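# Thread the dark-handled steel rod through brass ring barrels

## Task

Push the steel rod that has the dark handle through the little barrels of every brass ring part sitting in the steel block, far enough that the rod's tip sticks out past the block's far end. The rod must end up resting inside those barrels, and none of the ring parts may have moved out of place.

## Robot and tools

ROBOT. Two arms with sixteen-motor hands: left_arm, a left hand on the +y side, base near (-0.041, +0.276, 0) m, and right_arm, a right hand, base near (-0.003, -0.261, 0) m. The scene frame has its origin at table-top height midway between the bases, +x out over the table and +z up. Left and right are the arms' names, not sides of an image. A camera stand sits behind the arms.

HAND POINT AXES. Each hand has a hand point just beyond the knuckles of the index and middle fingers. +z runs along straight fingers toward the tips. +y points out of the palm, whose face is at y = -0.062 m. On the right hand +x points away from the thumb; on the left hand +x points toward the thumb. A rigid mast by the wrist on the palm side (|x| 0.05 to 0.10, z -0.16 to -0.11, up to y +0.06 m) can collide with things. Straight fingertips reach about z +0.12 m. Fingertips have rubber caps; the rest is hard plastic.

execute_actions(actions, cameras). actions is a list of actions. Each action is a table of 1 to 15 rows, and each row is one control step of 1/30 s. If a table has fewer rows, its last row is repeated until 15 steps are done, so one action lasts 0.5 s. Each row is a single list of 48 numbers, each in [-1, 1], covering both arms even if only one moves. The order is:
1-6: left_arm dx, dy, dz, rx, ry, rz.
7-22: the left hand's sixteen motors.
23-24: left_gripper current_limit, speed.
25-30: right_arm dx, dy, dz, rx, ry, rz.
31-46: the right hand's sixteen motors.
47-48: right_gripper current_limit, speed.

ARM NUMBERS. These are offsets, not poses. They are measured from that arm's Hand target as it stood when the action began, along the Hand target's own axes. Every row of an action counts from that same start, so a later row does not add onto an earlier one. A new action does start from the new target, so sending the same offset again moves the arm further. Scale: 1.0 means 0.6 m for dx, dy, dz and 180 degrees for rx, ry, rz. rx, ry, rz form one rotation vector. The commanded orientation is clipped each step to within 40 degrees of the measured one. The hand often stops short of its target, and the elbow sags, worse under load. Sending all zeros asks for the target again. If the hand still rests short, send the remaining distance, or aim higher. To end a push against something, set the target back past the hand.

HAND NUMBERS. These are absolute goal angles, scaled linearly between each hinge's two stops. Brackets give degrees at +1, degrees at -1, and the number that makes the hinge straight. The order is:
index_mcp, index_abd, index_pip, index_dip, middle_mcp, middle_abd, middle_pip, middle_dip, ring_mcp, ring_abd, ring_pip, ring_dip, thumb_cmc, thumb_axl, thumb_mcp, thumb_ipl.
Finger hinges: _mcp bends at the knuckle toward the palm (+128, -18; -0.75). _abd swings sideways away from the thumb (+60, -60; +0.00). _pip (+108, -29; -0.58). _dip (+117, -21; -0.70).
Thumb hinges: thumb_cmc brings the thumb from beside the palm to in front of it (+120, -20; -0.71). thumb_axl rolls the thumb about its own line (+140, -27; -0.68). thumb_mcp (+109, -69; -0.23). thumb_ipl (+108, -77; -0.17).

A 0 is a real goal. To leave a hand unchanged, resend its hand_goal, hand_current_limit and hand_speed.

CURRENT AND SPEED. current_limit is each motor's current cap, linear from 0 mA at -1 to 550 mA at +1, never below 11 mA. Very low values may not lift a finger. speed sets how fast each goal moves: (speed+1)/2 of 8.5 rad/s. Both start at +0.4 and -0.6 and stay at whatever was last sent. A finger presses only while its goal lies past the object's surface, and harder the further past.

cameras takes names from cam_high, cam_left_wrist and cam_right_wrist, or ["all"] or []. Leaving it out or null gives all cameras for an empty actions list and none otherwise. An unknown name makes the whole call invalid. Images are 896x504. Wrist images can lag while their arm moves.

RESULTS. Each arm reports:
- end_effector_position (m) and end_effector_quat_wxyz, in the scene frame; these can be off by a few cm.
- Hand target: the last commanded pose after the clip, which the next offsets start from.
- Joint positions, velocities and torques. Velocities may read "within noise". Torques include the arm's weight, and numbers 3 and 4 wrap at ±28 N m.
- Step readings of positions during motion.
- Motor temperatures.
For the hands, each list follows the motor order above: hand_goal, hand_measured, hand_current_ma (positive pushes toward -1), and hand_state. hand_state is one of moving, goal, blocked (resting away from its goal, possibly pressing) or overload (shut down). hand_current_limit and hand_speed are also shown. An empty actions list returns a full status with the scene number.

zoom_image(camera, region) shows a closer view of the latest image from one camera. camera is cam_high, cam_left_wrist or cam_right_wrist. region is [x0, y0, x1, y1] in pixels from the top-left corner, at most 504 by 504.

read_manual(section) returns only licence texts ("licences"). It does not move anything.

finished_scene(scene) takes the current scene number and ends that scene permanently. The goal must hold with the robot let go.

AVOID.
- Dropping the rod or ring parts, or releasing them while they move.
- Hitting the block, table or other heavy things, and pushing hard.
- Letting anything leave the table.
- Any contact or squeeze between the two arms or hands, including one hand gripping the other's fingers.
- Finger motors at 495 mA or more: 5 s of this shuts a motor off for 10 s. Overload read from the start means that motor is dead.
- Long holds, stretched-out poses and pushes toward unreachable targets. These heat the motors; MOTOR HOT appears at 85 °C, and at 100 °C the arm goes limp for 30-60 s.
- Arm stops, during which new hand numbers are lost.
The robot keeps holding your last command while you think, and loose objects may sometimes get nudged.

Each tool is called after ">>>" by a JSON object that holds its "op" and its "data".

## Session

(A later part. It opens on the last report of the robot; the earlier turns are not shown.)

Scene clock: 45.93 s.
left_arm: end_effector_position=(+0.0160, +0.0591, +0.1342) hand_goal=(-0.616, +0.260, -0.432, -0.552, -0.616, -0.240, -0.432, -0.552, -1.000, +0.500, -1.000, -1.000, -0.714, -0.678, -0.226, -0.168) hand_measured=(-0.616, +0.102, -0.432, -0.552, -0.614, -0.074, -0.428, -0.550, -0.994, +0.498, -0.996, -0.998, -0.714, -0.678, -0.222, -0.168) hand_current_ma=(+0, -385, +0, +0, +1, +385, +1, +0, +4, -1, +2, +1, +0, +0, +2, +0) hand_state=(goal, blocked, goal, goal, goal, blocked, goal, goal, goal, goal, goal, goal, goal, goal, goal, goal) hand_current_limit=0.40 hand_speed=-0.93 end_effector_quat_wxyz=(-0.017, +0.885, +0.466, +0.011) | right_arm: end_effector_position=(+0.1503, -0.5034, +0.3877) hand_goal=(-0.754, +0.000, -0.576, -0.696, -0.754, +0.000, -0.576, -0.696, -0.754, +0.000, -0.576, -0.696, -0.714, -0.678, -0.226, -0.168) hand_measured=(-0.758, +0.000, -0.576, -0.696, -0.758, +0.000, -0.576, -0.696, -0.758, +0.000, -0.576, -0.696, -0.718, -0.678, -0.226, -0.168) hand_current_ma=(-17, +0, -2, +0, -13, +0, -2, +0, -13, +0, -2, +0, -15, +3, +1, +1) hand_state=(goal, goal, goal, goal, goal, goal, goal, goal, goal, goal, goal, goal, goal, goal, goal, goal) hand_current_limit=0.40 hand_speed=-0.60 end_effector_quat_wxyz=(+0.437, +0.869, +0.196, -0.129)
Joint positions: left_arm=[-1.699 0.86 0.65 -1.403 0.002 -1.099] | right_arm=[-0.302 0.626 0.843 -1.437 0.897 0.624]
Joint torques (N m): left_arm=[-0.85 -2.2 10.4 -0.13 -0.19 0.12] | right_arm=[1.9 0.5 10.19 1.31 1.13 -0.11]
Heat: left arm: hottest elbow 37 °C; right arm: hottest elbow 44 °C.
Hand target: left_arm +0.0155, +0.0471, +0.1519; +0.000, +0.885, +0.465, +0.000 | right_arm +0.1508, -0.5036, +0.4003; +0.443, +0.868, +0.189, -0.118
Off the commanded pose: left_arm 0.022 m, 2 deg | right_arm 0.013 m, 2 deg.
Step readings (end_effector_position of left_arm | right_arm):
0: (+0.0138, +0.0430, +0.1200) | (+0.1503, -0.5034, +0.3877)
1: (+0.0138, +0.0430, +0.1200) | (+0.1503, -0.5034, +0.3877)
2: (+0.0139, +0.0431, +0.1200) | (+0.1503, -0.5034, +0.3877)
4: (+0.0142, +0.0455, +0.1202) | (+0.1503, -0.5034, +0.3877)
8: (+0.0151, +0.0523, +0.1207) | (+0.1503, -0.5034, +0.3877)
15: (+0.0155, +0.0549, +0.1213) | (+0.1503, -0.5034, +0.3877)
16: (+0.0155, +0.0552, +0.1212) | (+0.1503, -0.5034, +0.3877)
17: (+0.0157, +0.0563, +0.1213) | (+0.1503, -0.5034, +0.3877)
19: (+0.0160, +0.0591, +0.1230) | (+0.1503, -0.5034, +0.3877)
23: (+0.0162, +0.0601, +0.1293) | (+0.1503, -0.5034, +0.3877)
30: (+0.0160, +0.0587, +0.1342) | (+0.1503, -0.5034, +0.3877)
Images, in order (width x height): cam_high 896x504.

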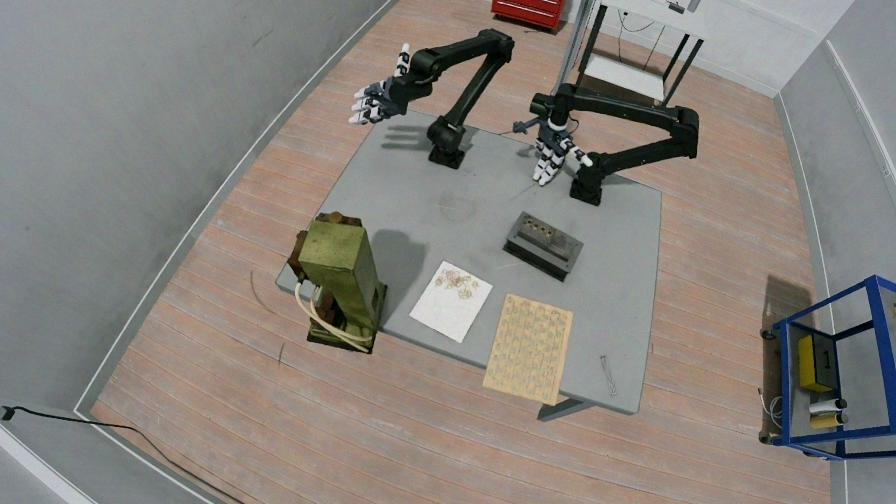

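>>> {"op": "execute_actions", "data": {"actions": [[[0,0,-0.04,0,0,0,-0.616,0.26,-0.431,-0.551,-0.616,-0.24,-0.431,-0.551,-1,0.5,-1,-1,-0.714,-0.678,-0.226,-0.168,0.4,-0.93,0,0,0,0,0,0,-0.754,0,-0.576,-0.696,-0.754,0,-0.576,-0.696,-0.754,0,-0.576,-0.696,-0.714,-0.678,-0.226,-0.168,0.4,-0.6]],[[0,0,-0.05,0,0,0,-0.616,0.26,-0.431,-0.551,-0.616,-0.24,-0.431,-0.551,-1,0.5,-1,-1,-0.714,-0.678,-0.226,-0.168,0.4,-0.93,0,0,0,0,0,0,-0.754,0,-0.576,-0.696,-0.754,0,-0.576,-0.696,-0.754,0,-0.576,-0.696,-0.714,-0.678,-0.226,-0.168,0.4,-0.6]],[[0,0,-0.06,0,0,0,-0.616,0.26,-0.431,-0.551,-0.616,-0.24,-0.431,-0.551,-1,0.5,-1,-1,-0.714,-0.678,-0.226,-0.168,0.4,-0.93,0,0,0,0,0,0,-0.754,0,-0.576,-0.696,-0.754,0,-0.576,-0.696,-0.754,0,-0.576,-0.696,-0.714,-0.678,-0.226,-0.168,0.4,-0.6]]], "cameras": ["cam_high"]}}

>>> {"op": "zoom_image", "data": {"camera": "cam_high", "region": [480, 120, 580, 210]}}

Scene clock: 48.30 s.
left_arm: end_effector_position=(+0.0157, +0.0550, +0.2254) hand_goal=(-0.616, +0.260, -0.432, -0.552, -0.616, -0.240, -0.432, -0.552, -1.000, +0.500, -1.000, -1.000, -0.714, -0.678, -0.226, -0.168) hand_measured=(-0.618, +0.102, -0.432, -0.552, -0.614, -0.074, -0.428, -0.550, -0.994, +0.498, -0.996, -0.998, -0.714, -0.678, -0.222, -0.168) hand_current_ma=(+0, -385, +0, +0, +0, +385, +1, +0, +4, -1, +2, +1, +0, +0, +2, +0) hand_state=(goal, blocked, goal, goal, goal, blocked, goal, goal, goal, goal, goal, goal, goal, goal, goal, goal) hand_current_limit=0.40 hand_speed=-0.93 end_effector_quat_wxyz=(-0.014, +0.885, +0.466, +0.010) | right_arm: end_effector_position=(+0.1503, -0.5034, +0.3877) hand_goal=(-0.754, +0.000, -0.576, -0.696, -0.754, +0.000, -0.576, -0.696, -0.754, +0.000, -0.576, -0.696, -0.714, -0.678, -0.226, -0.168) hand_measured=(-0.758, +0.000, -0.576, -0.696, -0.758, +0.000, -0.576, -0.696, -0.758, +0.000, -0.576, -0.696, -0.718, -0.678, -0.226, -0.168) hand_current_ma=(-17, +0, -2, +0, -13, +0, -2, +0, -13, +0, -2, +0, -15, +3, +1, +1) hand_state=(goal, goal, goal, goal, goal, goal, goal, goal, goal, goal, goal, goal, goal, goal, goal, goal) hand_current_limit=0.40 hand_speed=-0.60 end_effector_quat_wxyz=(+0.437, +0.869, +0.196, -0.129)
Joint positions: left_arm=[-1.699 0.843 0.882 -1.644 0.001 -1.099] | right_arm=[-0.302 0.626 0.843 -1.437 0.897 0.624]
Joint torques (N m): left_arm=[-0.79 -1.96 10.51 -0.34 -0.11 0.1] | right_arm=[2.32 -0.91 10.3 1.51 1.12 -0.06]
Heat: left arm: hottest elbow 38 °C; right arm: hottest elbow 44 °C.
Hand target: left_arm +0.0155, +0.0470, +0.2419; +0.000, +0.885, +0.465, +0.000 | right_arm +0.1508, -0.5036, +0.4003; +0.443, +0.868, +0.189, -0.118
Off the commanded pose: left_arm 0.018 m, 2 deg | right_arm 0.013 m, 2 deg.
Step readings (end_effector_position of left_arm | right_arm):
0: (+0.0160, +0.0591, +0.1342) | (+0.1503, -0.5034, +0.3877)
1: (+0.0160, +0.0590, +0.1344) | (+0.1503, -0.5034, +0.3877)
2: (+0.0161, +0.0600, +0.1353) | (+0.1503, -0.5034, +0.3877)
4: (+0.0163, +0.0611, +0.1399) | (+0.1503, -0.5034, +0.3877)
8: (+0.0159, +0.0579, +0.1531) | (+0.1503, -0.5034, +0.3877)
15: (+0.0158, +0.0572, +0.1587) | (+0.1503, -0.5034, +0.3877)
16: (+0.0159, +0.0574, +0.1589) | (+0.1503, -0.5034, +0.3877)
17: (+0.0160, +0.0586, +0.1600) | (+0.1503, -0.5034, +0.3877)
19: (+0.0162, +0.0602, +0.1655) | (+0.1503, -0.5034, +0.3877)
23: (+0.0158, +0.0562, +0.1819) | (+0.1503, -0.5034, +0.3877)
30: (+0.0157, +0.0558, +0.1886) | (+0.1503, -0.5034, +0.3877)
31: (+0.0158, +0.0560, +0.1889) | (+0.1503, -0.5034, +0.3877)
32: (+0.0159, +0.0574, +0.1903) | (+0.1503, -0.5034, +0.3877)
34: (+0.0162, +0.0592, +0.1974) | (+0.1503, -0.5034, +0.3877)
38: (+0.0157, +0.0547, +0.2180) | (+0.1503, -0.5034, +0.3877)
45: (+0.0156, +0.0545, +0.2254) | (+0.1503, -0.5034, +0.3877)
Images, in order (width x height): cam_high 896x504.

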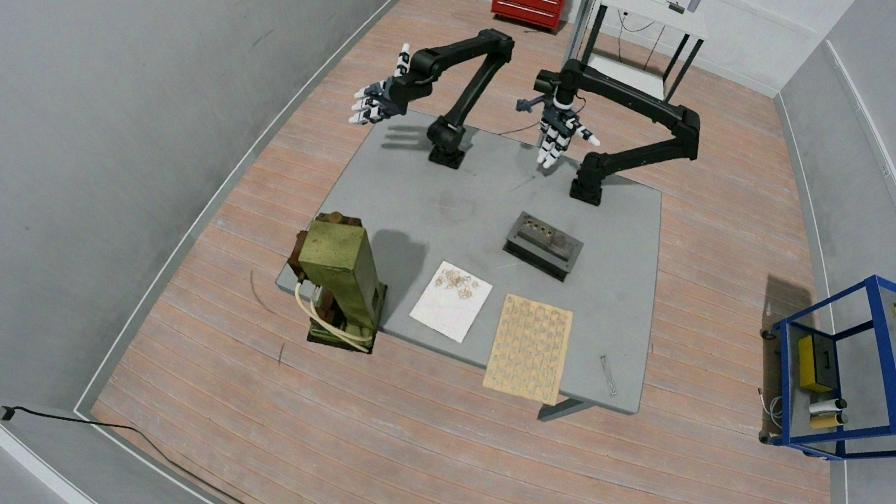

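Scaled by 5.040 from the camera's 896x504 image, which has a finer 1280x720 frame.

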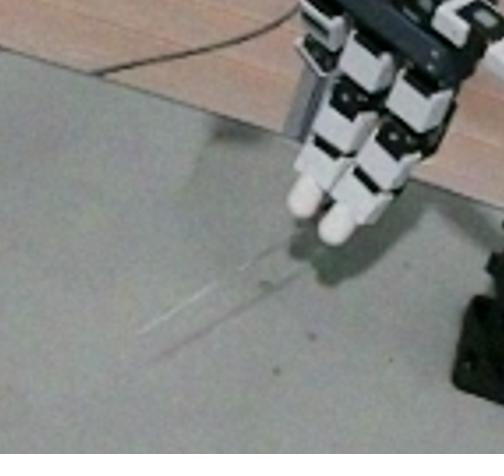

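>>> {"op": "execute_actions", "data": {"actions": [[[0.062,0.0373,-0.0468,0,0,0.0142,-0.616,0.26,-0.431,-0.551,-0.616,-0.24,-0.431,-0.551,-1,0.5,-1,-1,-0.714,-0.678,-0.226,-0.168,0.4,-0.93,0,0,0,0,0,0,-0.754,0,-0.576,-0.696,-0.754,0,-0.576,-0.696,-0.754,0,-0.576,-0.696,-0.714,-0.678,-0.226,-0.168,0.4,-0.6]],[[0.0785,0.0347,-0.025,0,0,0.0142,-0.616,0.26,-0.431,-0.551,-0.616,-0.24,-0.431,-0.551,-1,0.5,-1,-1,-0.714,-0.678,-0.226,-0.168,0.4,-0.93,0,0,0,0,0,0,-0.754,0,-0.576,-0.696,-0.754,0,-0.576,-0.696,-0.754,0,-0.576,-0.696,-0.714,-0.678,-0.226,-0.168,0.4,-0.6]],[[0.0863,0.026,0,0,0,0.0142,-0.616,0.26,-0.431,-0.551,-0.616,-0.24,-0.431,-0.551,-1,0.5,-1,-1,-0.714,-0.678,-0.226,-0.168,0.4,-0.93,0,0,0,0,0,0,-0.754,0,-0.576,-0.696,-0.754,0,-0.576,-0.696,-0.754,0,-0.576,-0.696,-0.714,-0.678,-0.226,-0.168,0.4,-0.6]]], "cameras": ["cam_high"]}}

>>> {"op": "zoom_image", "data": {"camera": "cam_high", "region": [470, 120, 610, 250]}}

Scene clock: 52.77 s.
left_arm: end_effector_position=(+0.1433, +0.1206, +0.2787) hand_goal=(-0.616, +0.260, -0.432, -0.552, -0.616, -0.240, -0.432, -0.552, -1.000, +0.500, -1.000, -1.000, -0.714, -0.678, -0.226, -0.168) hand_measured=(-0.618, +0.102, -0.432, -0.552, -0.618, -0.074, -0.430, -0.550, -0.994, +0.498, -0.996, -0.998, -0.714, -0.678, -0.222, -0.168) hand_current_ma=(-1, -385, +0, +0, +0, +385, +0, +0, +3, -1, +2, +1, +0, +0, +2, +0) hand_state=(goal, blocked, goal, goal, goal, blocked, goal, goal, goal, goal, goal, goal, goal, goal, goal, goal) hand_current_limit=0.40 hand_speed=-0.93 end_effector_quat_wxyz=(+0.068, +0.906, +0.417, +0.030) | right_arm: end_effector_position=(+0.1503, -0.5034, +0.3877) hand_goal=(-0.754, +0.000, -0.576, -0.696, -0.754, +0.000, -0.576, -0.696, -0.754, +0.000, -0.576, -0.696, -0.714, -0.678, -0.226, -0.168) hand_measured=(-0.758, +0.000, -0.576, -0.696, -0.758, +0.000, -0.576, -0.696, -0.758, +0.000, -0.576, -0.696, -0.718, -0.678, -0.226, -0.168) hand_current_ma=(-17, +0, -2, +0, -13, +0, -2, +0, -13, +0, -2, +0, -15, +3, +1, +1) hand_state=(goal, goal, goal, goal, goal, goal, goal, goal, goal, goal, goal, goal, goal, goal, goal, goal) hand_current_limit=0.40 hand_speed=-0.60 end_effector_quat_wxyz=(+0.437, +0.869, +0.196, -0.129)
Joint positions: left_arm=[-0.859 0.627 0.901 -1.697 -0.021 -0.152] | right_arm=[-0.302 0.626 0.843 -1.437 0.897 0.624]
Joint torques (N m): left_arm=[-0.26 1.49 9.03 0.4 -0.05 0.17] | right_arm=[2.02 0.5 10.3 1.72 1.13 -0.08]
Heat: left arm: hottest elbow 38 °C; right arm: hottest elbow 45 °C.
Hand target: left_arm +0.1452, +0.1198, +0.2850; +0.000, +0.914, +0.405, +0.000 | right_arm +0.1508, -0.5036, +0.4003; +0.443, +0.868, +0.189, -0.118
Off the commanded pose: left_arm 0.007 m, 9 deg | right_arm 0.013 m, 2 deg.
joint sent to its limit (left arm) — joint 4 (wrist pitch), lower limit. The joint targets are off in orientation, not in position.
Step readings (end_effector_position of left_arm | right_arm):
0: (+0.0157, +0.0551, +0.2254) | (+0.1503, -0.5034, +0.3877)
1: (+0.0159, +0.0552, +0.2255) | (+0.1503, -0.5034, +0.3877)
2: (+0.0181, +0.0563, +0.2264) | (+0.1503, -0.5034, +0.3877)
4: (+0.0284, +0.0608, +0.2311) | (+0.1503, -0.5034, +0.3877)
8: (+0.0481, +0.0750, +0.2450) | (+0.1503, -0.5034, +0.3877)
15: (+0.0538, +0.0738, +0.2535) | (+0.1503, -0.5034, +0.3877)
16: (+0.0542, +0.0734, +0.2535) | (+0.1503, -0.5034, +0.3877)
17: (+0.0568, +0.0736, +0.2544) | (+0.1503, -0.5034, +0.3877)
19: (+0.0695, +0.0784, +0.2595) | (+0.1503, -0.5034, +0.3877)
23: (+0.0915, +0.0950, +0.2724) | (+0.1503, -0.5034, +0.3877)
30: (+0.0988, +0.0966, +0.2738) | (+0.1503, -0.5034, +0.3877)
31: (+0.0992, +0.0961, +0.2738) | (+0.1503, -0.5034, +0.3877)
32: (+0.1019, +0.0967, +0.2741) | (+0.1503, -0.5034, +0.3877)
34: (+0.1146, +0.1045, +0.2764) | (+0.1503, -0.5034, +0.3877)
38: (+0.1380, +0.1238, +0.2796) | (+0.1503, -0.5034, +0.3877)
45: (+0.1445, +0.1253, +0.2787) | (+0.1503, -0.5034, +0.3877)
Images, in order (width x height): cam_high 896x504.

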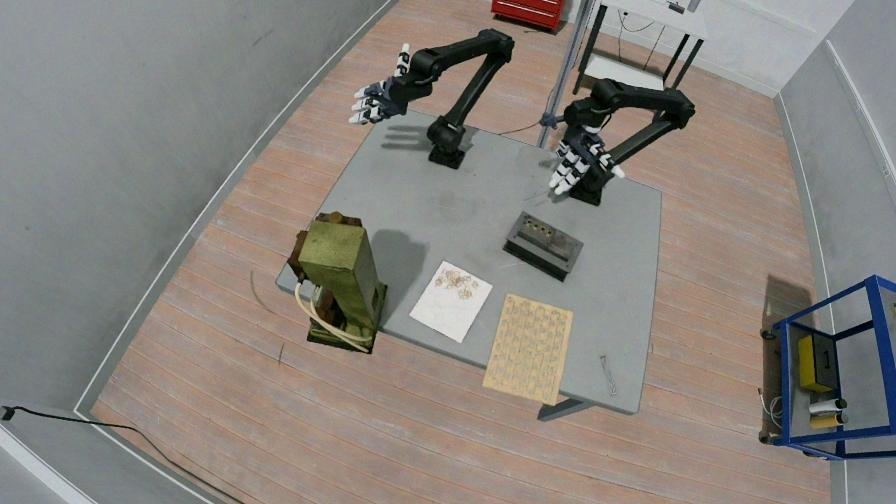

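Scaled by 3.600 from the camera's 896x504 image, which has a finer 1280x720 frame.

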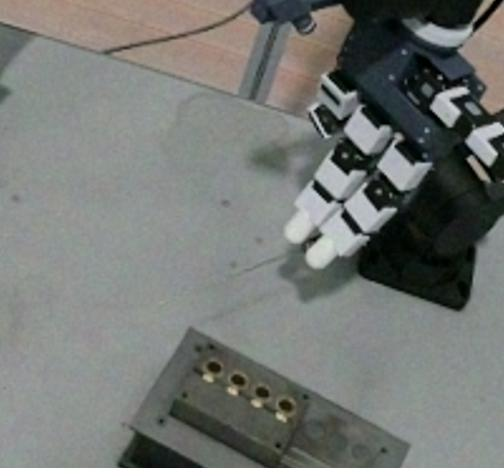

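>>> {"op": "execute_actions", "data": {"actions": [[[0.088,0.0102,0.045,0,0,0.0142,-0.616,0.26,-0.431,-0.551,-0.616,-0.24,-0.431,-0.551,-1,0.5,-1,-1,-0.714,-0.678,-0.226,-0.168,0.4,-0.93,0,0,0,0,0,0,-0.754,0,-0.576,-0.696,-0.754,0,-0.576,-0.696,-0.754,0,-0.576,-0.696,-0.714,-0.678,-0.226,-0.168,0.4,-0.6]],[[0.1003,-0.0055,0.005,0,0,0.0142,-0.616,0.26,-0.431,-0.551,-0.616,-0.24,-0.431,-0.551,-1,0.5,-1,-1,-0.714,-0.678,-0.226,-0.168,0.4,-0.93,0,0,0,0,0,0,-0.754,0,-0.576,-0.696,-0.754,0,-0.576,-0.696,-0.754,0,-0.576,-0.696,-0.714,-0.678,-0.226,-0.168,0.4,-0.6]],[[0.0867,-0.0447,0,0,0,0.0142,-0.616,0.26,-0.431,-0.551,-0.616,-0.24,-0.431,-0.551,-1,0.5,-1,-1,-0.714,-0.678,-0.226,-0.168,0.4,-0.93,0,0,0,0,0,0,-0.754,0,-0.576,-0.696,-0.754,0,-0.576,-0.696,-0.754,0,-0.576,-0.696,-0.714,-0.678,-0.226,-0.168,0.4,-0.6]]], "cameras": ["cam_high"]}}

>>> {"op": "zoom_image", "data": {"camera": "cam_high", "region": [490, 140, 630, 270]}}

Scene clock: 56.17 s.
left_arm: end_effector_position=(+0.2322, +0.2522, +0.2371) hand_goal=(-0.616, +0.260, -0.432, -0.552, -0.616, -0.240, -0.432, -0.552, -1.000, +0.500, -1.000, -1.000, -0.714, -0.678, -0.226, -0.168) hand_measured=(-0.610, +0.104, -0.428, -0.552, -0.622, -0.074, -0.436, -0.552, -0.994, +0.498, -0.996, -0.998, -0.714, -0.678, -0.222, -0.168) hand_current_ma=(+3, -385, +1, +0, -3, +385, -1, +0, +3, -1, +2, +1, +0, +0, +2, +0) hand_state=(goal, blocked, goal, goal, goal, blocked, goal, goal, goal, goal, goal, goal, goal, goal, goal, goal) hand_current_limit=0.40 hand_speed=-0.93 end_effector_quat_wxyz=(-0.008, +0.938, +0.345, -0.019) | right_arm: end_effector_position=(+0.1503, -0.5034, +0.3877) hand_goal=(-0.754, +0.000, -0.576, -0.696, -0.754, +0.000, -0.576, -0.696, -0.754, +0.000, -0.576, -0.696, -0.714, -0.678, -0.226, -0.168) hand_measured=(-0.758, +0.000, -0.576, -0.696, -0.758, +0.000, -0.576, -0.696, -0.758, +0.000, -0.576, -0.696, -0.718, -0.678, -0.226, -0.168) hand_current_ma=(-17, +0, -2, +0, -13, +0, -2, +0, -13, +0, -2, +0, -15, +3, +1, +1) hand_state=(goal, goal, goal, goal, goal, goal, goal, goal, goal, goal, goal, goal, goal, goal, goal, goal) hand_current_limit=0.40 hand_speed=-0.60 end_effector_quat_wxyz=(+0.437, +0.869, +0.196, -0.129)
Joint positions: left_arm=[0.126 0.877 0.935 -1.67 -0.007 0.991] | right_arm=[-0.302 0.626 0.843 -1.437 0.897 0.624]
Joint torques (N m): left_arm=[-0.26 -1.79 10.86 0.43 0.1 0.17] | right_arm=[2.02 -0.62 10.35 1.47 1.14 -0.01]
Heat: left arm: hottest elbow 39 °C; right arm: hottest elbow 45 °C.
Hand target: left_arm +0.2453, +0.2547, +0.2550; +0.000, +0.940, +0.342, +0.000 | right_arm +0.1508, -0.5036, +0.4003; +0.443, +0.868, +0.189, -0.118
Off the commanded pose: left_arm 0.022 m, 2 deg | right_arm 0.013 m, 2 deg.
Step readings (end_effector_position of left_arm | right_arm):
0: (+0.1433, +0.1206, +0.2787) | (+0.1503, -0.5034, +0.3877)
1: (+0.1434, +0.1206, +0.2787) | (+0.1503, -0.5034, +0.3877)
2: (+0.1454, +0.1221, +0.2785) | (+0.1503, -0.5034, +0.3877)
4: (+0.1565, +0.1334, +0.2768) | (+0.1503, -0.5034, +0.3877)
8: (+0.1787, +0.1589, +0.2673) | (+0.1503, -0.5034, +0.3877)
15: (+0.1860, +0.1587, +0.2566) | (+0.1503, -0.5034, +0.3877)
16: (+0.1861, +0.1583, +0.2563) | (+0.1503, -0.5034, +0.3877)
17: (+0.1878, +0.1603, +0.2553) | (+0.1503, -0.5034, +0.3877)
19: (+0.1963, +0.1754, +0.2524) | (+0.1503, -0.5034, +0.3877)
23: (+0.2117, +0.2060, +0.2405) | (+0.1503, -0.5034, +0.3877)
30: (+0.2147, +0.2054, +0.2331) | (+0.1503, -0.5034, +0.3877)
31: (+0.2147, +0.2050, +0.2340) | (+0.1503, -0.5034, +0.3877)
32: (+0.2154, +0.2074, +0.2350) | (+0.1503, -0.5034, +0.3877)
34: (+0.2202, +0.2233, +0.2364) | (+0.1503, -0.5034, +0.3877)
38: (+0.2305, +0.2559, +0.2377) | (+0.1503, -0.5034, +0.3877)
45: (+0.2338, +0.2558, +0.2359) | (+0.1503, -0.5034, +0.3877)
Images, in order (width x height): cam_high 896x504.

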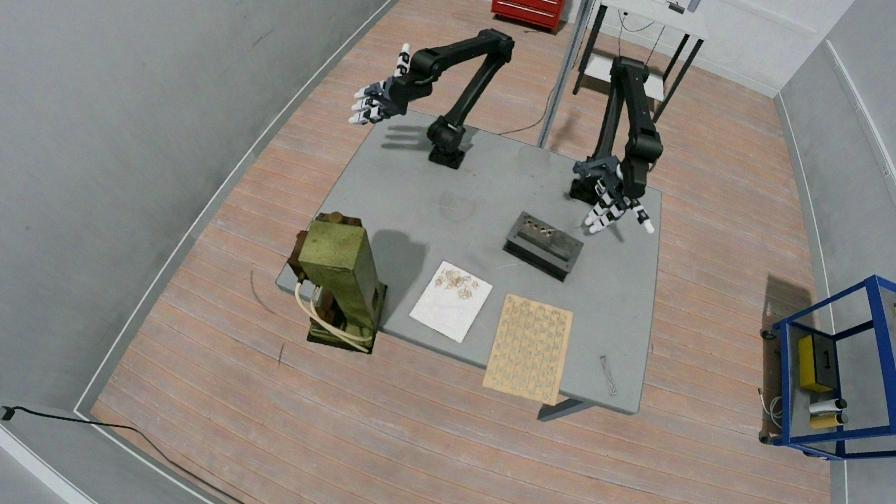

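Scaled by 3.600 from the camera's 896x504 image, which has a finer 1280x720 frame.

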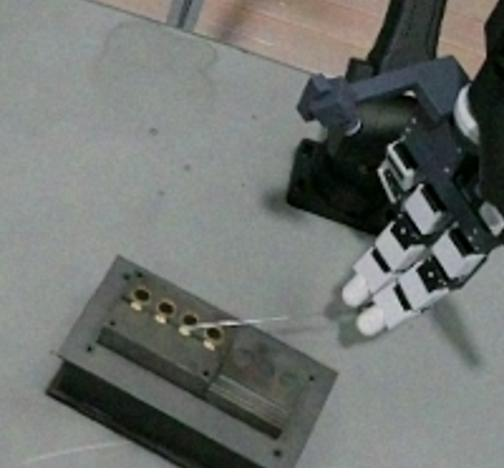

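>>> {"op": "execute_actions", "data": {"actions": [[[0.06,-0.0583,-0.025,0,0,0.0142,-0.616,0.26,-0.431,-0.551,-0.616,-0.24,-0.431,-0.551,-1,0.5,-1,-1,-0.714,-0.678,-0.226,-0.168,0.4,-0.93,0,0,0,0,0,0,-0.754,0,-0.576,-0.696,-0.754,0,-0.576,-0.696,-0.754,0,-0.576,-0.696,-0.714,-0.678,-0.226,-0.168,0.4,-0.6]],[[0.0442,-0.0712,0,0,0,0.0142,-0.616,0.26,-0.431,-0.551,-0.616,-0.24,-0.431,-0.551,-1,0.5,-1,-1,-0.714,-0.678,-0.226,-0.168,0.4,-0.93,0,0,0,0,0,0,-0.754,0,-0.576,-0.696,-0.754,0,-0.576,-0.696,-0.754,0,-0.576,-0.696,-0.714,-0.678,-0.226,-0.168,0.4,-0.6]],[[0.0225,-0.0757,0,0,0,0.0142,-0.616,0.26,-0.431,-0.551,-0.616,-0.24,-0.431,-0.551,-1,0.5,-1,-1,-0.714,-0.678,-0.226,-0.168,0.4,-0.93,0,0,0,0,0,0,-0.754,0,-0.576,-0.696,-0.754,0,-0.576,-0.696,-0.754,0,-0.576,-0.696,-0.714,-0.678,-0.226,-0.168,0.4,-0.6]],[[0.0187,-0.0805,0,0,0,0.0142,-0.616,0.26,-0.431,-0.551,-0.616,-0.24,-0.431,-0.551,-1,0.5,-1,-1,-0.714,-0.678,-0.226,-0.168,0.4,-0.93,0,0,0,0,0,0,-0.754,0,-0.576,-0.696,-0.754,0,-0.576,-0.696,-0.754,0,-0.576,-0.696,-0.714,-0.678,-0.226,-0.168,0.4,-0.6]]], "cameras": ["cam_high"]}}

>>> {"op": "zoom_image", "data": {"camera": "cam_high", "region": [530, 170, 670, 290]}}

Scene clock: 59.57 s.
left_arm: end_effector_position=(+0.2064, +0.4357, +0.2566) hand_goal=(-0.616, +0.260, -0.432, -0.552, -0.616, -0.240, -0.432, -0.552, -1.000, +0.500, -1.000, -1.000, -0.714, -0.678, -0.226, -0.168) hand_measured=(-0.612, +0.104, -0.428, -0.552, -0.620, -0.074, -0.436, -0.552, -0.994, +0.498, -0.996, -0.998, -0.714, -0.678, -0.222, -0.168) hand_current_ma=(+2, -385, +1, +0, -2, +385, -1, +0, +3, -1, +2, +1, +0, +0, +2, +0) hand_state=(goal, blocked, goal, goal, goal, blocked, goal, goal, goal, goal, goal, goal, goal, goal, goal, goal) hand_current_limit=0.40 hand_speed=-0.93 end_effector_quat_wxyz=(+0.009, +0.965, +0.261, -0.016) | right_arm: end_effector_position=(+0.1503, -0.5034, +0.3877) hand_goal=(-0.754, +0.000, -0.576, -0.696, -0.754, +0.000, -0.576, -0.696, -0.754, +0.000, -0.576, -0.696, -0.714, -0.678, -0.226, -0.168) hand_measured=(-0.758, +0.000, -0.576, -0.696, -0.758, +0.000, -0.576, -0.696, -0.758, +0.000, -0.576, -0.696, -0.718, -0.678, -0.226, -0.168) hand_current_ma=(-17, +0, -2, +0, -13, +0, -2, +0, -13, +0, -2, +0, -15, +3, +1, +1) hand_state=(goal, goal, goal, goal, goal, goal, goal, goal, goal, goal, goal, goal, goal, goal, goal, goal) hand_current_limit=0.40 hand_speed=-0.60 end_effector_quat_wxyz=(+0.437, +0.869, +0.196, -0.129)
Joint positions: left_arm=[0.874 1.114 1.124 -1.617 -0.004 1.915] | right_arm=[-0.302 0.626 0.843 -1.437 0.897 0.624]
Joint torques (N m): left_arm=[-0.67 -5.25 10.84 0.29 0.15 0.21] | right_arm=[2.73 0.26 10.17 1.55 1.12 -0.08]
Heat: left arm: hottest elbow 40 °C; right arm: hottest elbow 46 °C.
Hand target: left_arm +0.2140, +0.4464, +0.2701; +0.000, +0.966, +0.258, +0.000 | right_arm +0.1508, -0.5036, +0.4003; +0.443, +0.868, +0.189, -0.118
Off the commanded pose: left_arm 0.019 m, 2 deg | right_arm 0.013 m, 2 deg.
Step readings (end_effector_position of left_arm | right_arm):
0: (+0.2322, +0.2522, +0.2371) | (+0.1503, -0.5034, +0.3877)
1: (+0.2323, +0.2526, +0.2373) | (+0.1503, -0.5034, +0.3877)
2: (+0.2325, +0.2546, +0.2379) | (+0.1503, -0.5034, +0.3877)
4: (+0.2353, +0.2697, +0.2417) | (+0.1503, -0.5034, +0.3877)
8: (+0.2411, +0.3003, +0.2512) | (+0.1503, -0.5034, +0.3877)
15: (+0.2424, +0.3022, +0.2535) | (+0.1503, -0.5034, +0.3877)
16: (+0.2421, +0.3019, +0.2533) | (+0.1503, -0.5034, +0.3877)
17: (+0.2415, +0.3036, +0.2533) | (+0.1503, -0.5034, +0.3877)
19: (+0.2392, +0.3173, +0.2533) | (+0.1503, -0.5034, +0.3877)
23: (+0.2361, +0.3468, +0.2535) | (+0.1503, -0.5034, +0.3877)
30: (+0.2358, +0.3484, +0.2532) | (+0.1503, -0.5034, +0.3877)
31: (+0.2354, +0.3485, +0.2534) | (+0.1503, -0.5034, +0.3877)
32: (+0.2345, +0.3498, +0.2538) | (+0.1503, -0.5034, +0.3877)
34: (+0.2308, +0.3617, +0.2546) | (+0.1503, -0.5034, +0.3877)
38: (+0.2239, +0.3892, +0.2551) | (+0.1503, -0.5034, +0.3877)
45: (+0.2222, +0.3912, +0.2543) | (+0.1503, -0.5034, +0.3877)
46: (+0.2217, +0.3913, +0.2544) | (+0.1503, -0.5034, +0.3877)
47: (+0.2208, +0.3925, +0.2550) | (+0.1503, -0.5034, +0.3877)
49: (+0.2169, +0.4044, +0.2563) | (+0.1503, -0.5034, +0.3877)
53: (+0.2093, +0.4333, +0.2568) | (+0.1503, -0.5034, +0.3877)
60: (+0.2070, +0.4367, +0.2551) | (+0.1503, -0.5034, +0.3877)
Images, in order (width x height): cam_high 896x504.

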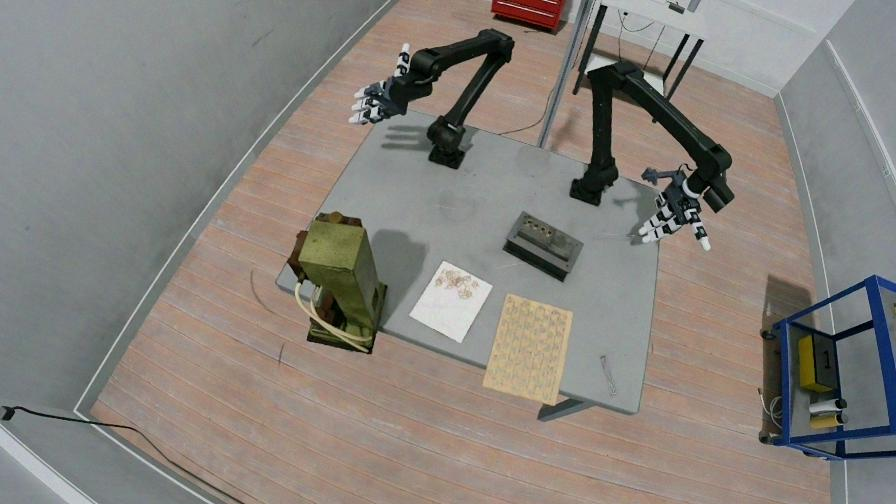

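Scaled by 3.600 from the camera's 896x504 image, which has a finer 1280x720 frame.

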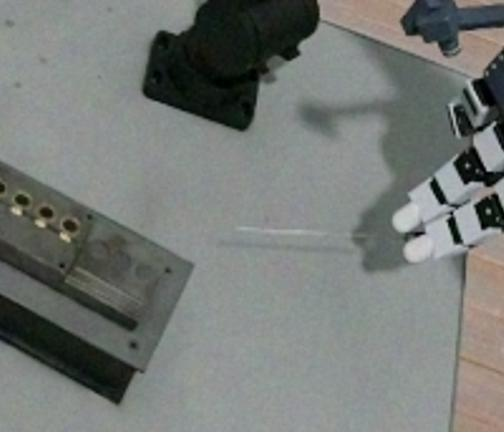

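>>> {"op": "execute_actions", "data": {"actions": []}}

Scene clock: 61.27 s.
left_arm: end_effector_position=(+0.2063, +0.4357, +0.2566) hand_goal=(-0.616, +0.260, -0.432, -0.552, -0.616, -0.240, -0.432, -0.552, -1.000, +0.500, -1.000, -1.000, -0.714, -0.678, -0.226, -0.168) hand_measured=(-0.612, +0.104, -0.428, -0.552, -0.620, -0.074, -0.436, -0.552, -0.994, +0.498, -0.996, -0.998, -0.714, -0.678, -0.222, -0.168) hand_current_ma=(+2, -385, +1, +0, -2, +385, -1, +0, +3, -1, +2, +1, +0, +0, +2, +0) hand_state=(goal, blocked, goal, goal, goal, blocked, goal, goal, goal, goal, goal, goal, goal, goal, goal, goal) hand_current_limit=0.40 hand_speed=-0.93 end_effector_quat_wxyz=(+0.009, +0.965, +0.261, -0.016) | right_arm: end_effector_position=(+0.1503, -0.5034, +0.3877) hand_goal=(-0.754, +0.000, -0.576, -0.696, -0.754, +0.000, -0.576, -0.696, -0.754, +0.000, -0.576, -0.696, -0.714, -0.678, -0.226, -0.168) hand_measured=(-0.758, +0.000, -0.576, -0.696, -0.758, +0.000, -0.576, -0.696, -0.758, +0.000, -0.576, -0.696, -0.718, -0.678, -0.226, -0.168) hand_current_ma=(-17, +0, -2, +0, -13, +0, -2, +0, -13, +0, -2, +0, -15, +3, +1, +1) hand_state=(goal, goal, goal, goal, goal, goal, goal, goal, goal, goal, goal, goal, goal, goal, goal, goal) hand_current_limit=0.40 hand_speed=-0.60 end_effector_quat_wxyz=(+0.437, +0.869, +0.196, -0.129)
Joint positions: left_arm=[0.874 1.114 1.124 -1.617 -0.004 1.916] | right_arm=[-0.302 0.626 0.843 -1.437 0.897 0.624]
Joint velocities: within noise
Joint torques (N m): left_arm=[-0.5 -5.01 10.78 0.38 0.21 0.19] | right_arm=[2.08 -0.03 10.48 1.39 1.1 -0.07]
Motor temperatures (°C): left_arm=[28 31 40 24 28 25] | right_arm=[29 24 46 25 25 27]
Heat: left arm: hottest elbow 40 °C; right arm: hottest elbow 46 °C.
Hand target: left_arm +0.2140, +0.4464, +0.2701; +0.000, +0.966, +0.258, +0.000 | right_arm +0.1508, -0.5036, +0.4003; +0.443, +0.868, +0.189, -0.118
Off the commanded pose: left_arm 0.019 m, 2 deg | right_arm 0.013 m, 2 deg.
camera_calibration:
cam_left_wrist: T_world_to_cam=[[-0.990702, 0.132123, -0.0324445, 0.129274], [0.0701937, 0.700686, 0.710008, -0.553561], [0.116542, 0.701129, -0.703445, -0.0240524], [0, 0, 0, 1]] pos_world=[0.169732, 0.387656, 0.380308]
cam_right_wrist: T_world_to_cam=[[-0.38078, -0.50331, 0.775684, -0.468291], [-0.580963, 0.782851, 0.222769, 0.346264], [-0.719367, -0.365817, -0.590498, 0.280559], [0, 0, 0, 1]] pos_world=[0.224675, -0.404136, 0.451778]

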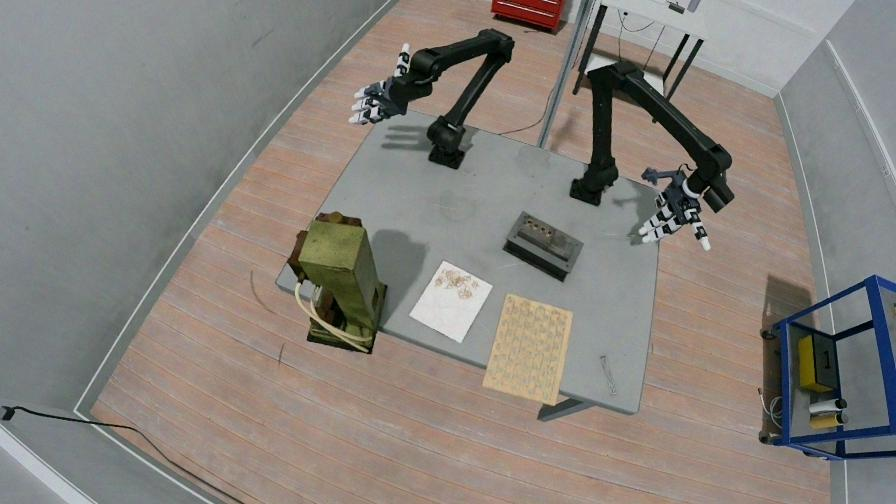

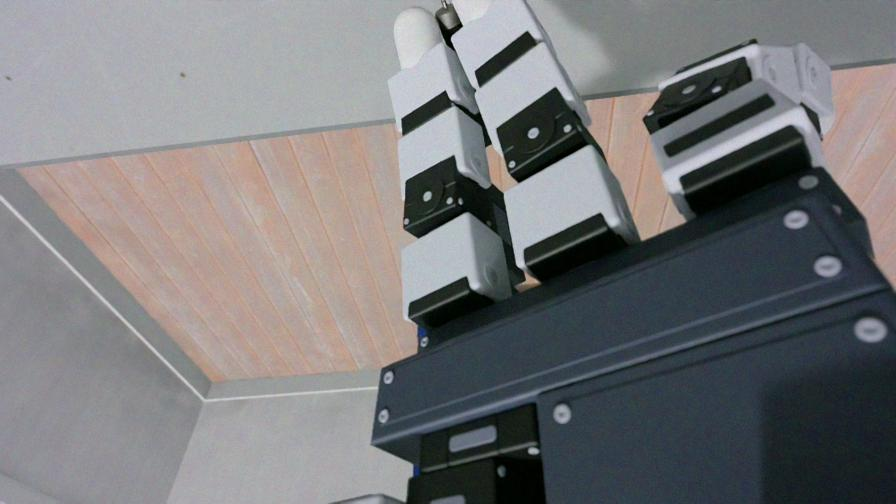

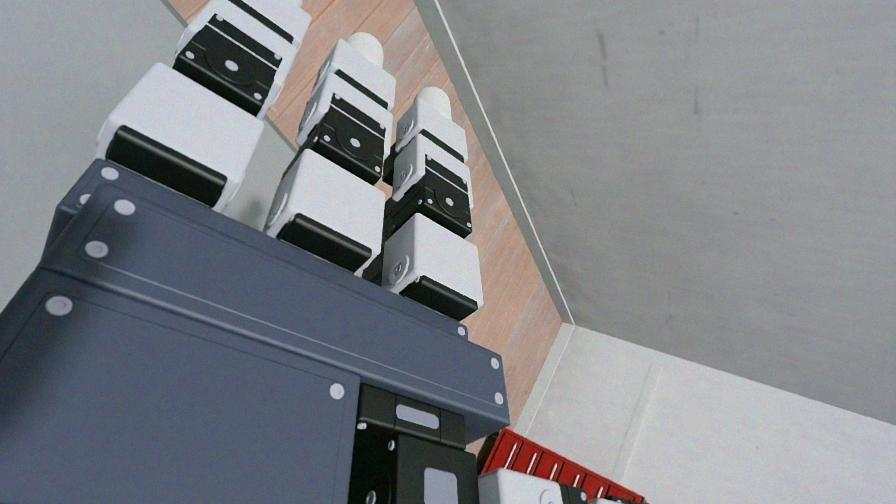

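>>> {"op": "execute_actions", "data": {"actions": [[[0,0,0.05,0,0,0,-0.616,0.26,-0.431,-0.551,-0.616,-0.24,-0.431,-0.551,-1,0.5,-1,-1,-0.714,-0.678,-0.226,-0.168,0.4,-0.93,0,0,0,0,0,0,-0.754,0,-0.576,-0.696,-0.754,0,-0.576,-0.696,-0.754,0,-0.576,-0.696,-0.714,-0.678,-0.226,-0.168,0.4,-0.6]],[[0,0,0.06,0,0,0,-0.616,0.26,-0.431,-0.551,-0.616,-0.24,-0.431,-0.551,-1,0.5,-1,-1,-0.714,-0.678,-0.226,-0.168,0.4,-0.93,0,0,0,0,0,0,-0.754,0,-0.576,-0.696,-0.754,0,-0.576,-0.696,-0.754,0,-0.576,-0.696,-0.714,-0.678,-0.226,-0.168,0.4,-0.6]],[[0,0,0.06,0,0,0,-0.616,0.26,-0.431,-0.551,-0.616,-0.24,-0.431,-0.551,-1,0.5,-1,-1,-0.714,-0.678,-0.226,-0.168,0.4,-0.93,0,0,0,0,0,0,-0.754,0,-0.576,-0.696,-0.754,0,-0.576,-0.696,-0.754,0,-0.576,-0.696,-0.714,-0.678,-0.226,-0.168,0.4,-0.6]]]}}

Scene clock: 63.80 s.
left_arm: end_effector_position=(+0.2140, +0.4445, +0.1714) hand_goal=(-0.616, +0.260, -0.432, -0.552, -0.616, -0.240, -0.432, -0.552, -1.000, +0.500, -1.000, -1.000, -0.714, -0.678, -0.226, -0.168) hand_measured=(-0.612, +0.104, -0.428, -0.552, -0.620, -0.074, -0.436, -0.552, -0.994, +0.498, -0.996, -0.998, -0.714, -0.678, -0.222, -0.168) hand_current_ma=(+2, -385, +1, +0, -2, +385, -1, +0, +3, -1, +2, +1, +0, +0, +2, +0) hand_state=(goal, blocked, goal, goal, goal, blocked, goal, goal, goal, goal, goal, goal, goal, goal, goal, goal) hand_current_limit=0.40 hand_speed=-0.93 end_effector_quat_wxyz=(-0.002, +0.966, +0.260, +0.001) | right_arm: end_effector_position=(+0.1503, -0.5034, +0.3877) hand_goal=(-0.754, +0.000, -0.576, -0.696, -0.754, +0.000, -0.576, -0.696, -0.754, +0.000, -0.576, -0.696, -0.714, -0.678, -0.226, -0.168) hand_measured=(-0.758, +0.000, -0.576, -0.696, -0.758, +0.000, -0.576, -0.696, -0.758, +0.000, -0.576, -0.696, -0.718, -0.678, -0.226, -0.168) hand_current_ma=(-17, +0, -2, +0, -13, +0, -2, +0, -13, +0, -2, +0, -15, +3, +1, +1) hand_state=(goal, goal, goal, goal, goal, goal, goal, goal, goal, goal, goal, goal, goal, goal, goal, goal) hand_current_limit=0.40 hand_speed=-0.60 end_effector_quat_wxyz=(+0.437, +0.869, +0.196, -0.129)
Joint positions: left_arm=[0.874 1.144 0.922 -1.345 -0.003 1.918] | right_arm=[-0.302 0.626 0.843 -1.437 0.897 0.624]
Joint torques (N m): left_arm=[-0.67 -5.89 7.34 0.51 0.17 0.19] | right_arm=[2.67 -0.15 10.19 1.47 1.11 -0.06]
Heat: left arm: hottest elbow 40 °C; right arm: hottest elbow 46 °C.
Hand target: left_arm +0.2140, +0.4465, +0.1681; +0.000, +0.966, +0.258, +0.000 | right_arm +0.1508, -0.5036, +0.4003; +0.443, +0.868, +0.189, -0.118
Off the commanded pose: left_arm 0.004 m, 0 deg | right_arm 0.013 m, 2 deg.
Step readings (end_effector_position of left_arm | right_arm):
0: (+0.2063, +0.4357, +0.2566) | (+0.1503, -0.5034, +0.3877)
1: (+0.2065, +0.4358, +0.2566) | (+0.1503, -0.5034, +0.3877)
2: (+0.2073, +0.4368, +0.2565) | (+0.1503, -0.5034, +0.3877)
4: (+0.2107, +0.4408, +0.2559) | (+0.1503, -0.5034, +0.3877)
8: (+0.2139, +0.4445, +0.2502) | (+0.1503, -0.5034, +0.3877)
15: (+0.2135, +0.4439, +0.2451) | (+0.1503, -0.5034, +0.3877)
16: (+0.2136, +0.4440, +0.2448) | (+0.1503, -0.5034, +0.3877)
17: (+0.2143, +0.4448, +0.2424) | (+0.1503, -0.5034, +0.3877)
19: (+0.2152, +0.4459, +0.2336) | (+0.1503, -0.5034, +0.3877)
23: (+0.2119, +0.4420, +0.2129) | (+0.1503, -0.5034, +0.3877)
30: (+0.2136, +0.4440, +0.2073) | (+0.1503, -0.5034, +0.3877)
31: (+0.2137, +0.4442, +0.2072) | (+0.1503, -0.5034, +0.3877)
32: (+0.2144, +0.4450, +0.2051) | (+0.1503, -0.5034, +0.3877)
34: (+0.2155, +0.4462, +0.1973) | (+0.1503, -0.5034, +0.3877)
38: (+0.2123, +0.4425, +0.1780) | (+0.1503, -0.5034, +0.3877)
45: (+0.2137, +0.4441, +0.1714) | (+0.1503, -0.5034, +0.3877)

>>> {"op": "execute_actions", "data": {"actions": [[[0,0,0.05,0,0,0,-0.616,0.26,-0.431,-0.551,-0.616,-0.24,-0.431,-0.551,-1,0.5,-1,-1,-0.714,-0.678,-0.226,-0.168,0.4,-0.93,0,0,0,0,0,0,-0.754,0,-0.576,-0.696,-0.754,0,-0.576,-0.696,-0.754,0,-0.576,-0.696,-0.714,-0.678,-0.226,-0.168,0.4,-0.6]],[[0,0,0.013,0,0,0,-0.616,0.26,-0.431,-0.551,-0.616,-0.24,-0.431,-0.551,-1,0.5,-1,-1,-0.714,-0.678,-0.226,-0.168,0.4,-0.93,0,0,0,0,0,0,-0.754,0,-0.576,-0.696,-0.754,0,-0.576,-0.696,-0.754,0,-0.576,-0.696,-0.714,-0.678,-0.226,-0.168,0.4,-0.6]]]}}

>>> {"op": "execute_actions", "data": {"actions": [[[0,0,0.005,0,0,0,-0.616,0.26,-0.431,-0.551,-0.616,-0.24,-0.431,-0.551,-1,0.5,-1,-1,-0.714,-0.678,-0.226,-0.168,0.4,-0.93,0,0,0,0,0,0,-0.754,0,-0.576,-0.696,-0.754,0,-0.576,-0.696,-0.754,0,-0.576,-0.696,-0.714,-0.678,-0.226,-0.168,0.4,-0.6]]], "cameras": ["cam_high"]}}

>>> {"op": "zoom_image", "data": {"camera": "cam_high", "region": [580, 110, 780, 260]}}

Scene clock: 65.53 s.
left_arm: end_effector_position=(+0.2150, +0.4457, +0.1355) hand_goal=(-0.616, +0.260, -0.432, -0.552, -0.616, -0.240, -0.432, -0.552, -1.000, +0.500, -1.000, -1.000, -0.714, -0.678, -0.226, -0.168) hand_measured=(-0.612, +0.104, -0.428, -0.552, -0.620, -0.074, -0.436, -0.552, -0.994, +0.498, -0.996, -0.998, -0.714, -0.678, -0.222, -0.168) hand_current_ma=(+2, -385, +1, +0, -2, +385, -1, +0, +3, -1, +2, +1, +0, +0, +2, +0) hand_state=(goal, blocked, goal, goal, goal, blocked, goal, goal, goal, goal, goal, goal, goal, goal, goal, goal) hand_current_limit=0.40 hand_speed=-0.93 end_effector_quat_wxyz=(-0.004, +0.966, +0.260, +0.003) | right_arm: end_effector_position=(+0.1503, -0.5034, +0.3877) hand_goal=(-0.754, +0.000, -0.576, -0.696, -0.754, +0.000, -0.576, -0.696, -0.754, +0.000, -0.576, -0.696, -0.714, -0.678, -0.226, -0.168) hand_measured=(-0.758, +0.000, -0.576, -0.696, -0.758, +0.000, -0.576, -0.696, -0.758, +0.000, -0.576, -0.696, -0.718, -0.678, -0.226, -0.168) hand_current_ma=(-17, +0, -2, +0, -13, +0, -2, +0, -13, +0, -2, +0, -15, +3, +1, +1) hand_state=(goal, goal, goal, goal, goal, goal, goal, goal, goal, goal, goal, goal, goal, goal, goal, goal) hand_current_limit=0.40 hand_speed=-0.60 end_effector_quat_wxyz=(+0.437, +0.869, +0.196, -0.129)
Joint positions: left_arm=[0.874 1.173 0.847 -1.234 -0.003 1.918] | right_arm=[-0.302 0.626 0.843 -1.437 0.897 0.624]
Joint torques (N m): left_arm=[-0.26 -4.84 6.86 0.62 0.17 0.21] | right_arm=[2.26 0.62 10.17 1.66 1.18 -0.1]
Heat: left arm: hottest elbow 40 °C; right arm: hottest elbow 46 °C.
Hand target: left_arm +0.2139, +0.4465, +0.1302; +0.000, +0.966, +0.258, +0.000 | right_arm +0.1508, -0.5036, +0.4003; +0.443, +0.868, +0.189, -0.118
Off the commanded pose: left_arm 0.005 m, 1 deg | right_arm 0.013 m, 2 deg.
Step readings (end_effector_position of left_arm | right_arm):
0: (+0.2141, +0.4446, +0.1714) | (+0.1503, -0.5034, +0.3877)
1: (+0.2141, +0.4446, +0.1712) | (+0.1503, -0.5034, +0.3877)
2: (+0.2146, +0.4452, +0.1699) | (+0.1503, -0.5034, +0.3877)
4: (+0.2156, +0.4464, +0.1637) | (+0.1503, -0.5034, +0.3877)
8: (+0.2133, +0.4437, +0.1481) | (+0.1503, -0.5034, +0.3877)
15: (+0.2141, +0.4446, +0.1416) | (+0.1503, -0.5034, +0.3877)
16: (+0.2142, +0.4447, +0.1416) | (+0.1503, -0.5034, +0.3877)
17: (+0.2145, +0.4451, +0.1415) | (+0.1503, -0.5034, +0.3877)
19: (+0.2153, +0.4460, +0.1405) | (+0.1503, -0.5034, +0.3877)
23: (+0.2151, +0.4458, +0.1375) | (+0.1503, -0.5034, +0.3877)
30: (+0.2149, +0.4456, +0.1355) | (+0.1503, -0.5034, +0.3877)

Scene clock: 66.23 s.
left_arm: end_effector_position=(+0.2152, +0.4459, +0.1328) hand_goal=(-0.616, +0.260, -0.432, -0.552, -0.616, -0.240, -0.432, -0.552, -1.000, +0.500, -1.000, -1.000, -0.714, -0.678, -0.226, -0.168) hand_measured=(-0.612, +0.104, -0.428, -0.552, -0.620, -0.074, -0.436, -0.552, -0.994, +0.498, -0.996, -0.998, -0.714, -0.678, -0.222, -0.168) hand_current_ma=(+2, -385, +1, +0, -2, +385, -1, +0, +3, -1, +2, +1, +0, +0, +2, +0) hand_state=(goal, blocked, goal, goal, goal, blocked, goal, goal, goal, goal, goal, goal, goal, goal, goal, goal) hand_current_limit=0.40 hand_speed=-0.93 end_effector_quat_wxyz=(-0.004, +0.966, +0.260, +0.004) | right_arm: end_effector_position=(+0.1503, -0.5034, +0.3877) hand_goal=(-0.754, +0.000, -0.576, -0.696, -0.754, +0.000, -0.576, -0.696, -0.754, +0.000, -0.576, -0.696, -0.714, -0.678, -0.226, -0.168) hand_measured=(-0.758, +0.000, -0.576, -0.696, -0.758, +0.000, -0.576, -0.696, -0.758, +0.000, -0.576, -0.696, -0.718, -0.678, -0.226, -0.168) hand_current_ma=(-17, +0, -2, +0, -13, +0, -2, +0, -13, +0, -2, +0, -15, +3, +1, +1) hand_state=(goal, goal, goal, goal, goal, goal, goal, goal, goal, goal, goal, goal, goal, goal, goal, goal) hand_current_limit=0.40 hand_speed=-0.60 end_effector_quat_wxyz=(+0.437, +0.869, +0.196, -0.129)
Joint positions: left_arm=[0.874 1.176 0.841 -1.225 -0.003 1.918] | right_arm=[-0.302 0.626 0.843 -1.437 0.897 0.624]
Joint torques (N m): left_arm=[-0.62 -5.66 6.89 0.62 0.19 0.17] | right_arm=[2.96 -0.38 10.41 1.47 1.15 -0.12]
Heat: left arm: hottest elbow 40 °C; right arm: hottest elbow 47 °C.
Hand target: left_arm +0.2140, +0.4466, +0.1273; +0.000, +0.966, +0.258, +0.000 | right_arm +0.1508, -0.5036, +0.4003; +0.443, +0.868, +0.189, -0.118
Off the commanded pose: left_arm 0.006 m, 1 deg | right_arm 0.013 m, 2 deg.
Step readings (end_effector_position of left_arm | right_arm):
0: (+0.2150, +0.4457, +0.1355) | (+0.1503, -0.5034, +0.3877)
1: (+0.2151, +0.4458, +0.1355) | (+0.1503, -0.5034, +0.3877)
2: (+0.2151, +0.4458, +0.1355) | (+0.1503, -0.5034, +0.3877)
4: (+0.2155, +0.4463, +0.1352) | (+0.1503, -0.5034, +0.3877)
8: (+0.2152, +0.4459, +0.1336) | (+0.1503, -0.5034, +0.3877)
15: (+0.2152, +0.4459, +0.1328) | (+0.1503, -0.5034, +0.3877)
Images, in order (width x height): cam_high 896x504.

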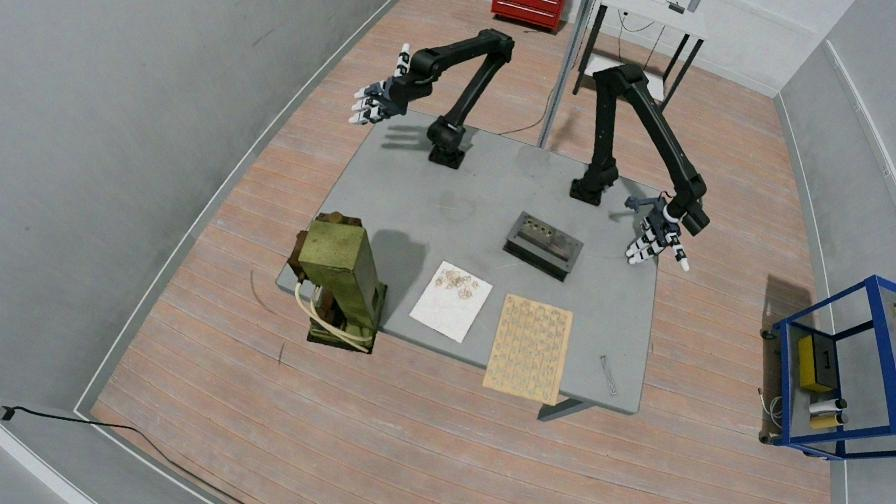

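Scaled by 2.520 from the camera's 896x504 image, which has a finer 1280x720 frame.

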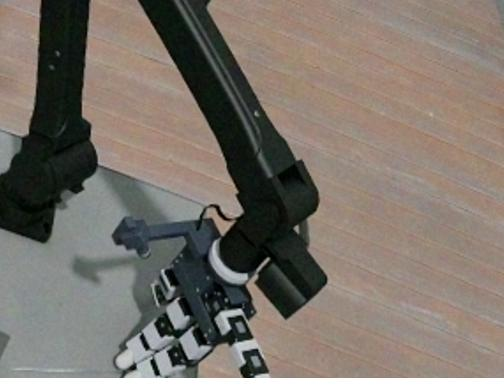

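>>> {"op": "execute_actions", "data": {"actions": [[[0,0,0.008,0,0,0,-0.616,0.26,-0.431,-0.551,-0.616,-0.24,-0.431,-0.551,-1,0.5,-1,-1,-0.714,-0.678,-0.226,-0.168,0.4,-0.93,0,0,0,0,0,0,-0.754,0,-0.576,-0.696,-0.754,0,-0.576,-0.696,-0.754,0,-0.576,-0.696,-0.714,-0.678,-0.226,-0.168,0.4,-0.6]]]}}

>>> {"op": "execute_actions", "data": {"actions": [[[0,0,0.007,0,0,0,-0.616,0.26,-0.431,-0.551,-0.616,-0.24,-0.431,-0.551,-1,0.5,-1,-1,-0.714,-0.678,-0.226,-0.168,0.4,-0.93,0,0,0,0,0,0,-0.754,0,-0.576,-0.696,-0.754,0,-0.576,-0.696,-0.754,0,-0.576,-0.696,-0.714,-0.678,-0.226,-0.168,0.4,-0.6]]]}}

Scene clock: 67.53 s.
left_arm: end_effector_position=(+0.2152, +0.4459, +0.1278) hand_goal=(-0.616, +0.260, -0.432, -0.552, -0.616, -0.240, -0.432, -0.552, -1.000, +0.500, -1.000, -1.000, -0.714, -0.678, -0.226, -0.168) hand_measured=(-0.612, +0.104, -0.428, -0.552, -0.620, -0.074, -0.436, -0.552, -0.994, +0.498, -0.996, -0.998, -0.714, -0.678, -0.222, -0.168) hand_current_ma=(+2, -385, +1, +0, -2, +385, -1, +0, +3, -1, +2, +1, +0, +0, +2, +0) hand_state=(goal, blocked, goal, goal, goal, blocked, goal, goal, goal, goal, goal, goal, goal, goal, goal, goal) hand_current_limit=0.40 hand_speed=-0.93 end_effector_quat_wxyz=(-0.004, +0.966, +0.260, +0.003) | right_arm: end_effector_position=(+0.1503, -0.5034, +0.3877) hand_goal=(-0.754, +0.000, -0.576, -0.696, -0.754, +0.000, -0.576, -0.696, -0.754, +0.000, -0.576, -0.696, -0.714, -0.678, -0.226, -0.168) hand_measured=(-0.758, +0.000, -0.576, -0.696, -0.758, +0.000, -0.576, -0.696, -0.758, +0.000, -0.576, -0.696, -0.718, -0.678, -0.226, -0.168) hand_current_ma=(-17, +0, -2, +0, -13, +0, -2, +0, -13, +0, -2, +0, -15, +3, +1, +1) hand_state=(goal, goal, goal, goal, goal, goal, goal, goal, goal, goal, goal, goal, goal, goal, goal, goal) hand_current_limit=0.40 hand_speed=-0.60 end_effector_quat_wxyz=(+0.437, +0.869, +0.196, -0.129)
Joint positions: left_arm=[0.874 1.182 0.832 -1.21 -0.003 1.918] | right_arm=[-0.302 0.626 0.843 -1.437 0.897 0.624]
Joint torques (N m): left_arm=[-1.03 -5.48 6.82 0.4 0.18 0.19] | right_arm=[2.08 -0.56 10.35 1.39 1.09 -0.08]
Heat: left arm: hottest elbow 40 °C; right arm: hottest elbow 47 °C.
Hand target: left_arm +0.2140, +0.4466, +0.1225; +0.000, +0.966, +0.258, +0.000 | right_arm +0.1508, -0.5036, +0.4003; +0.443, +0.868, +0.189, -0.118
Off the commanded pose: left_arm 0.005 m, 1 deg | right_arm 0.013 m, 2 deg.
Step readings (end_effector_position of left_arm | right_arm):
0: (+0.2152, +0.4459, +0.1328) | (+0.1503, -0.5034, +0.3877)
1: (+0.2152, +0.4460, +0.1328) | (+0.1503, -0.5034, +0.3877)
2: (+0.2152, +0.4460, +0.1326) | (+0.1503, -0.5034, +0.3877)
4: (+0.2155, +0.4463, +0.1316) | (+0.1503, -0.5034, +0.3877)
8: (+0.2151, +0.4459, +0.1290) | (+0.1503, -0.5034, +0.3877)
15: (+0.2151, +0.4458, +0.1278) | (+0.1503, -0.5034, +0.3877)

Scene clock: 68.23 s.
left_arm: end_effector_position=(+0.2153, +0.4460, +0.1237) hand_goal=(-0.616, +0.260, -0.432, -0.552, -0.616, -0.240, -0.432, -0.552, -1.000, +0.500, -1.000, -1.000, -0.714, -0.678, -0.226, -0.168) hand_measured=(-0.612, +0.104, -0.428, -0.552, -0.620, -0.074, -0.436, -0.552, -0.994, +0.498, -0.996, -0.998, -0.714, -0.678, -0.222, -0.168) hand_current_ma=(+2, -385, +1, +0, -2, +385, -1, +0, +3, -1, +2, +1, +0, +0, +2, +0) hand_state=(goal, blocked, goal, goal, goal, blocked, goal, goal, goal, goal, goal, goal, goal, goal, goal, goal) hand_current_limit=0.40 hand_speed=-0.93 end_effector_quat_wxyz=(-0.004, +0.966, +0.260, +0.004) | right_arm: end_effector_position=(+0.1503, -0.5034, +0.3877) hand_goal=(-0.754, +0.000, -0.576, -0.696, -0.754, +0.000, -0.576, -0.696, -0.754, +0.000, -0.576, -0.696, -0.714, -0.678, -0.226, -0.168) hand_measured=(-0.758, +0.000, -0.576, -0.696, -0.758, +0.000, -0.576, -0.696, -0.758, +0.000, -0.576, -0.696, -0.718, -0.678, -0.226, -0.168) hand_current_ma=(-17, +0, -2, +0, -13, +0, -2, +0, -13, +0, -2, +0, -15, +3, +1, +1) hand_state=(goal, goal, goal, goal, goal, goal, goal, goal, goal, goal, goal, goal, goal, goal, goal, goal) hand_current_limit=0.40 hand_speed=-0.60 end_effector_quat_wxyz=(+0.437, +0.869, +0.196, -0.129)
Joint positions: left_arm=[0.874 1.186 0.824 -1.197 -0.003 1.918] | right_arm=[-0.302 0.626 0.843 -1.437 0.897 0.624]
Joint torques (N m): left_arm=[0.03 -5.48 6.78 0.46 0.19 0.2] | right_arm=[2.84 -0.03 10.26 1.59 1.09 -0.09]
Heat: left arm: hottest elbow 40 °C; right arm: hottest elbow 47 °C.
Hand target: left_arm +0.2141, +0.4466, +0.1183; +0.000, +0.966, +0.258, +0.000 | right_arm +0.1508, -0.5036, +0.4003; +0.443, +0.868, +0.189, -0.118
Off the commanded pose: left_arm 0.006 m, 1 deg | right_arm 0.013 m, 2 deg.
Step readings (end_effector_position of left_arm | right_arm):
0: (+0.2152, +0.4459, +0.1278) | (+0.1503, -0.5034, +0.3877)
1: (+0.2153, +0.4460, +0.1278) | (+0.1503, -0.5034, +0.3877)
2: (+0.2153, +0.4460, +0.1277) | (+0.1503, -0.5034, +0.3877)
4: (+0.2155, +0.4463, +0.1269) | (+0.1503, -0.5034, +0.3877)
8: (+0.2153, +0.4460, +0.1248) | (+0.1503, -0.5034, +0.3877)
15: (+0.2153, +0.4459, +0.1237) | (+0.1503, -0.5034, +0.3877)


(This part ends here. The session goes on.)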